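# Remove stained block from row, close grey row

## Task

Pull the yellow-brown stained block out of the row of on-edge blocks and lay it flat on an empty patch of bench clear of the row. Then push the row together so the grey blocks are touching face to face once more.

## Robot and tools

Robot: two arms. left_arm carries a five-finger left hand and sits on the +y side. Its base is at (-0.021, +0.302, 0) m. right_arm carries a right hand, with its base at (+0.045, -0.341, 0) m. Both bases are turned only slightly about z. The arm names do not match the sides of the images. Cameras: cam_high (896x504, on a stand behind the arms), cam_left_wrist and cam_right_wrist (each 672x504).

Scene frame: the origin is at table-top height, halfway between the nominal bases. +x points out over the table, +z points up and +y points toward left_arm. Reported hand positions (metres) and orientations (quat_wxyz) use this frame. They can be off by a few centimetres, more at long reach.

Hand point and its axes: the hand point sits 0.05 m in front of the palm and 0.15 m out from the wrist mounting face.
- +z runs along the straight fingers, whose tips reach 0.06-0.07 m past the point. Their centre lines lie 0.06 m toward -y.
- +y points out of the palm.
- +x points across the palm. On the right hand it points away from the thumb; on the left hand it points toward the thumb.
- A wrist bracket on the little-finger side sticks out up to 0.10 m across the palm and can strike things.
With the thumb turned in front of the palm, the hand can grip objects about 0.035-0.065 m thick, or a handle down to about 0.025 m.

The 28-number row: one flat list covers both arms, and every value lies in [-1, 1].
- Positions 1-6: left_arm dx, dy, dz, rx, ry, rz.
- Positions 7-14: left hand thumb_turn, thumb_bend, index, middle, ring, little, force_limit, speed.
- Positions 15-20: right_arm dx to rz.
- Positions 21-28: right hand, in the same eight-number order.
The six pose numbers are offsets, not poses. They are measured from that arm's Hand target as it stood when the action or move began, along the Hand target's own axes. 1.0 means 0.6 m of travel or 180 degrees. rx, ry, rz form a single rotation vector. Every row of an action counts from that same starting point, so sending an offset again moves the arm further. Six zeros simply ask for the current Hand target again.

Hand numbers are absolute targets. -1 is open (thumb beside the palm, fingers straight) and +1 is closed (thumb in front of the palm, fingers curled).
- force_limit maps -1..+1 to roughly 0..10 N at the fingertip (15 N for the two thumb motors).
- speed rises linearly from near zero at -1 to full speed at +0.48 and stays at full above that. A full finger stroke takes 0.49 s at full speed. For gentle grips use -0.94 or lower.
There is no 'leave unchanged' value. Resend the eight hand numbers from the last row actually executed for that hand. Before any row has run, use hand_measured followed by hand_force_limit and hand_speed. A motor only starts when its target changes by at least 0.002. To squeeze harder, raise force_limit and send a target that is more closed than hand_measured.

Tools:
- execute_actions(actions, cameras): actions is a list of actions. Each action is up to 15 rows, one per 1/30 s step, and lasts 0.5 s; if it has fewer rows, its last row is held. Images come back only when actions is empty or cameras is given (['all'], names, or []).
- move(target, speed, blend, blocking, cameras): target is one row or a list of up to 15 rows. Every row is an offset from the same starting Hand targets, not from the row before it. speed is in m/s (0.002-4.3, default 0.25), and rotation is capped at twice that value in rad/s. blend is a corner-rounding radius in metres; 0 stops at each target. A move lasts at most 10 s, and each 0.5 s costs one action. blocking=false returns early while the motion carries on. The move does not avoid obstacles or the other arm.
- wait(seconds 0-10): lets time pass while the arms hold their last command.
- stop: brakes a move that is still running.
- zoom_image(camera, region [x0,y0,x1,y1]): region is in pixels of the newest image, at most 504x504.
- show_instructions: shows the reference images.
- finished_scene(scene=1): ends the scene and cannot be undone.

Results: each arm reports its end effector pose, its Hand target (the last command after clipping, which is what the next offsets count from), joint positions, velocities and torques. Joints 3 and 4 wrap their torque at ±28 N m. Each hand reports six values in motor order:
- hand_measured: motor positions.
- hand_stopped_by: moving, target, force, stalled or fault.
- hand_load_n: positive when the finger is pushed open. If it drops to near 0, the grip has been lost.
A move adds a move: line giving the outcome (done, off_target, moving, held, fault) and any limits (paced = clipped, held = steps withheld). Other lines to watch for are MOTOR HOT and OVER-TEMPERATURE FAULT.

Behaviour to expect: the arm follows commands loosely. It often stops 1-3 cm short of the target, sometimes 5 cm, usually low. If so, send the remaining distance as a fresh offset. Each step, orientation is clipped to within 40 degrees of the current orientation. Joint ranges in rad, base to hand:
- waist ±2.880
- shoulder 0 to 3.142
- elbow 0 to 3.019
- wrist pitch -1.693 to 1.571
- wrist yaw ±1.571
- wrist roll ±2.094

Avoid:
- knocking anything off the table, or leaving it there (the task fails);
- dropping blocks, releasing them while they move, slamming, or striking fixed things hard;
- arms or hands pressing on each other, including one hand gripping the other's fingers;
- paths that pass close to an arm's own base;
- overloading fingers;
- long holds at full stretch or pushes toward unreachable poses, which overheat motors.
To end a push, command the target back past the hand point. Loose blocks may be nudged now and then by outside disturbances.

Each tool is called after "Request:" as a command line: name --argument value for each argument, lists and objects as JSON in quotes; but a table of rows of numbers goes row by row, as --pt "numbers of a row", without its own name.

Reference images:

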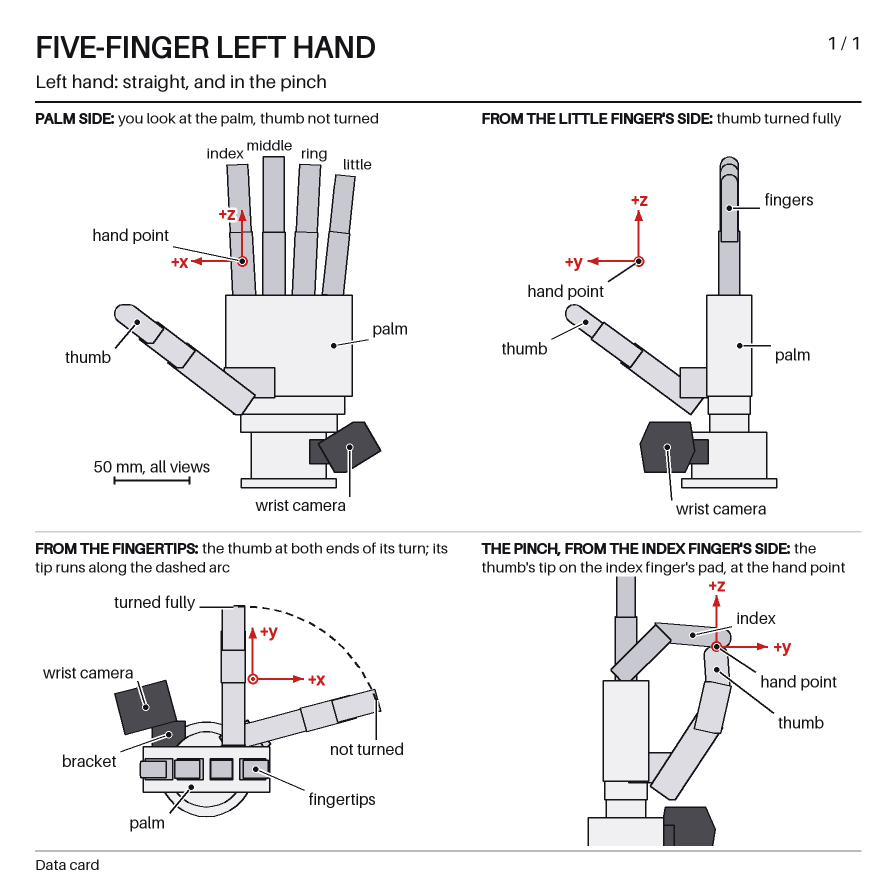

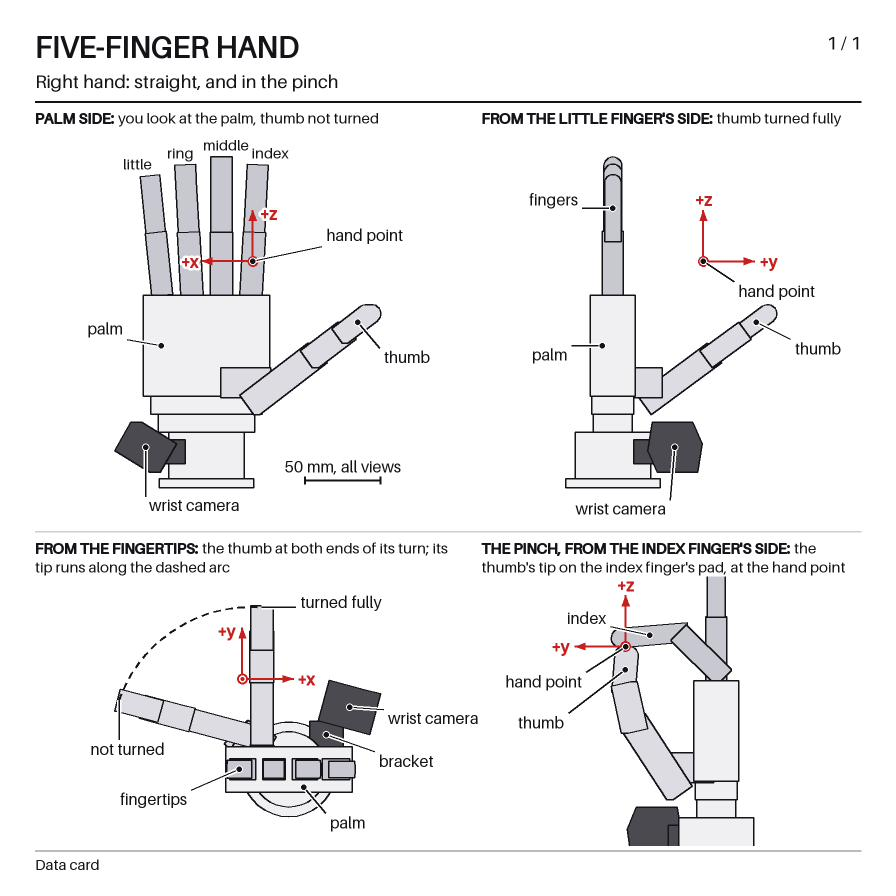

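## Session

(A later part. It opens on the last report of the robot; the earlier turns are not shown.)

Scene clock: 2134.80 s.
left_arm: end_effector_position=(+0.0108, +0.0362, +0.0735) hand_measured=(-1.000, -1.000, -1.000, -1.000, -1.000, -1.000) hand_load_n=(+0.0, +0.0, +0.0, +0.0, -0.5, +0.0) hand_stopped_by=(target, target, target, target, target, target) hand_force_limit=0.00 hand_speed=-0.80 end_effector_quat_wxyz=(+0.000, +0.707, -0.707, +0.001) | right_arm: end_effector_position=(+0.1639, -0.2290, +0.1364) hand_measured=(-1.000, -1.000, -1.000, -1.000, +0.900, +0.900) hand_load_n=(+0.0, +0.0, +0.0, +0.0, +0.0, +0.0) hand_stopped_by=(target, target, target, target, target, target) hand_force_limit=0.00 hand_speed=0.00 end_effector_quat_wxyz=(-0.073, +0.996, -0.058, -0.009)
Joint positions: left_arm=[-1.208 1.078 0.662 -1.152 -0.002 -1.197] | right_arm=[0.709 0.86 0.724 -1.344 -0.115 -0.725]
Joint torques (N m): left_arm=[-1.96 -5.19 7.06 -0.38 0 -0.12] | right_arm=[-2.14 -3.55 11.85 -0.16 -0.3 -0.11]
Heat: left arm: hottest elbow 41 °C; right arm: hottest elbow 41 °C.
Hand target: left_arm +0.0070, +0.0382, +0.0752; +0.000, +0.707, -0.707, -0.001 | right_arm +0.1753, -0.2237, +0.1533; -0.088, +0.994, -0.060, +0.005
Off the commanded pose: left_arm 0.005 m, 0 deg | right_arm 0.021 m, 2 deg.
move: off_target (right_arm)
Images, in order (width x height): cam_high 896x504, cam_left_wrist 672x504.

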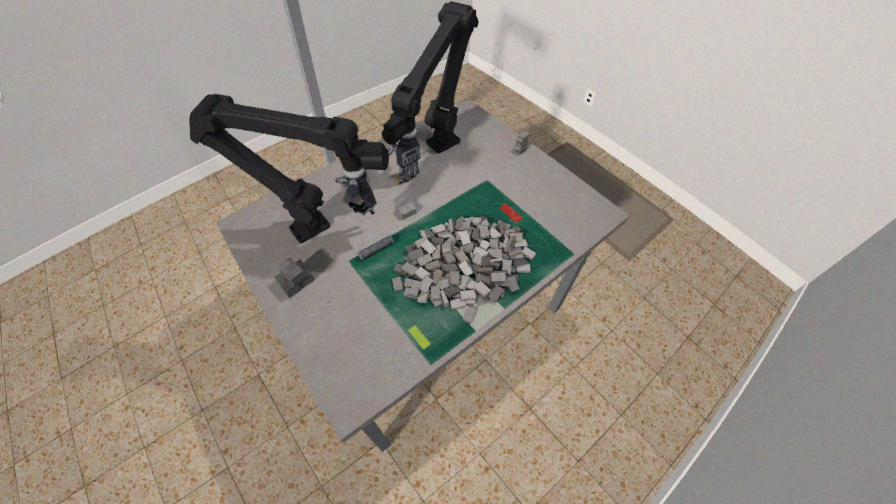

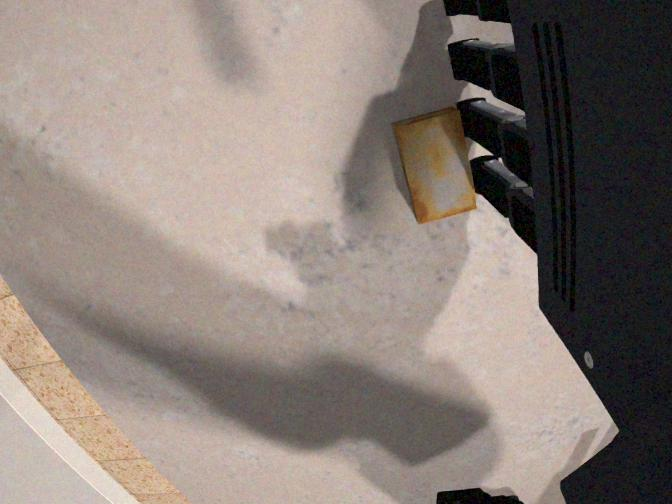

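Request:
move --pt "0 -0.0583 -0.01 0 0 0 -1 -1 -1 -1 -1 -1 0 -0.8 0 0 0 0 0 0 -1 -1 -1 -1 0.9 0.9 0 0" --pt "0.0 -0.0583 -0.25 0 0 0 -1 -1 -1 -1 -1 -1 0 -0.8 0 0 0 0 0 0 -1 -1 -1 -1 0.9 0.9 0 0" --speed '[0.06, 0.12]' --blend '[0.005, 0]' --cameras '["all"]'

Request:
zoom_image --camera "cam_high" --region '[360, 150, 460, 240]'

Request:
zoom_image --camera "cam_left_wrist" --region '[360, 60, 600, 310]'

Scene clock: 2145.43 s.
left_arm: end_effector_position=(+0.0364, +0.0444, +0.2082) hand_measured=(-1.000, -1.000, -1.000, -1.000, -1.000, -1.000) hand_load_n=(+0.0, +0.0, +0.0, +0.0, +0.0, +0.0) hand_stopped_by=(target, target, target, target, target, target) hand_force_limit=0.00 hand_speed=-0.80 end_effector_quat_wxyz=(-0.006, +0.707, -0.707, -0.017) | right_arm: end_effector_position=(+0.1639, -0.2290, +0.1364) hand_measured=(-1.000, -1.000, -1.000, -1.000, +0.900, +0.900) hand_load_n=(+0.0, +0.0, +0.0, +0.0, +0.0, +0.0) hand_stopped_by=(target, target, target, target, target, target) hand_force_limit=0.00 hand_speed=0.00 end_effector_quat_wxyz=(-0.073, +0.996, -0.058, -0.009)
Joint positions: left_arm=[-1.103 1.025 0.991 -1.572 -0.002 -1.091] | right_arm=[0.709 0.86 0.724 -1.344 -0.115 -0.725]
Joint torques (N m): left_arm=[-0.97 -4.66 11.1 -0.4 0.01 0.05] | right_arm=[-2.08 -3.49 11.84 -0.16 -0.3 -0.11]
Heat: left arm: hottest elbow 41 °C; right arm: hottest elbow 41 °C.
Hand target: left_arm +0.0420, +0.0381, +0.2250; -0.001, +0.707, -0.707, -0.001 | right_arm +0.1753, -0.2237, +0.1533; -0.088, +0.994, -0.060, +0.005
Off the commanded pose: left_arm 0.019 m, 2 deg | right_arm 0.021 m, 2 deg.
move: off_target (left_arm, right_arm)

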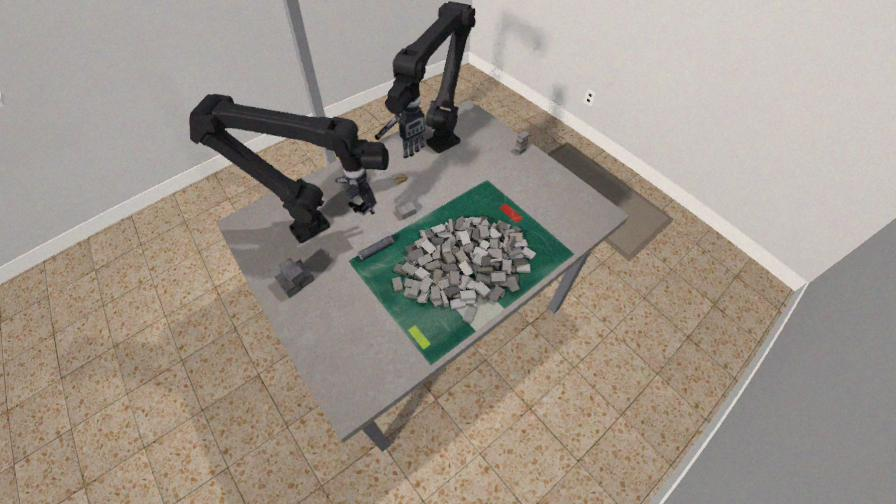

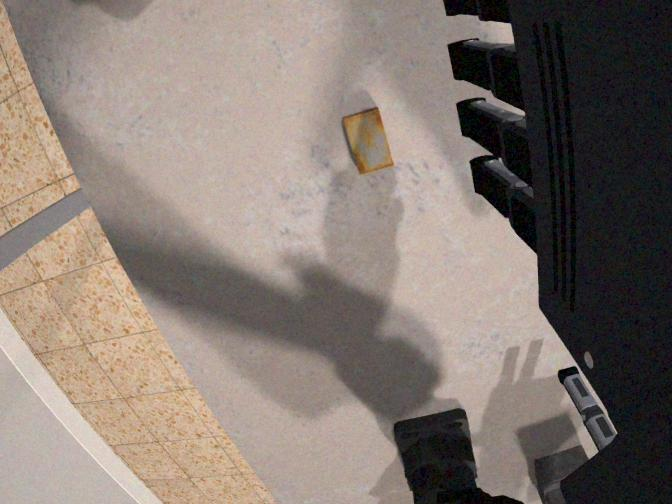

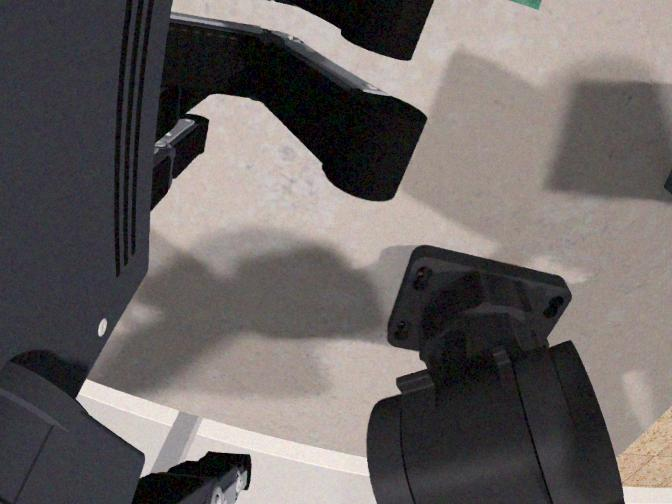

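Scaled by 5.040 from the camera's 896x504 image, which has a finer 1280x720 frame.

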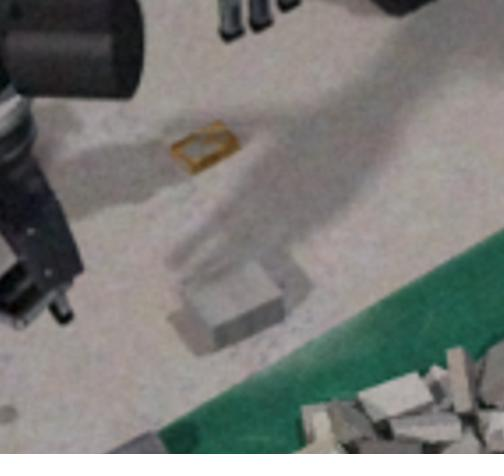

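Scaled by 2.016 from the camera's 672x504 image, which has a finer 960x720 frame.

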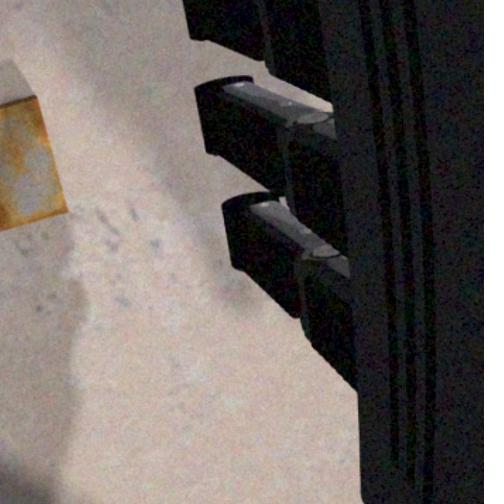

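Request:
finished_scene

The scene is finished: the task was done.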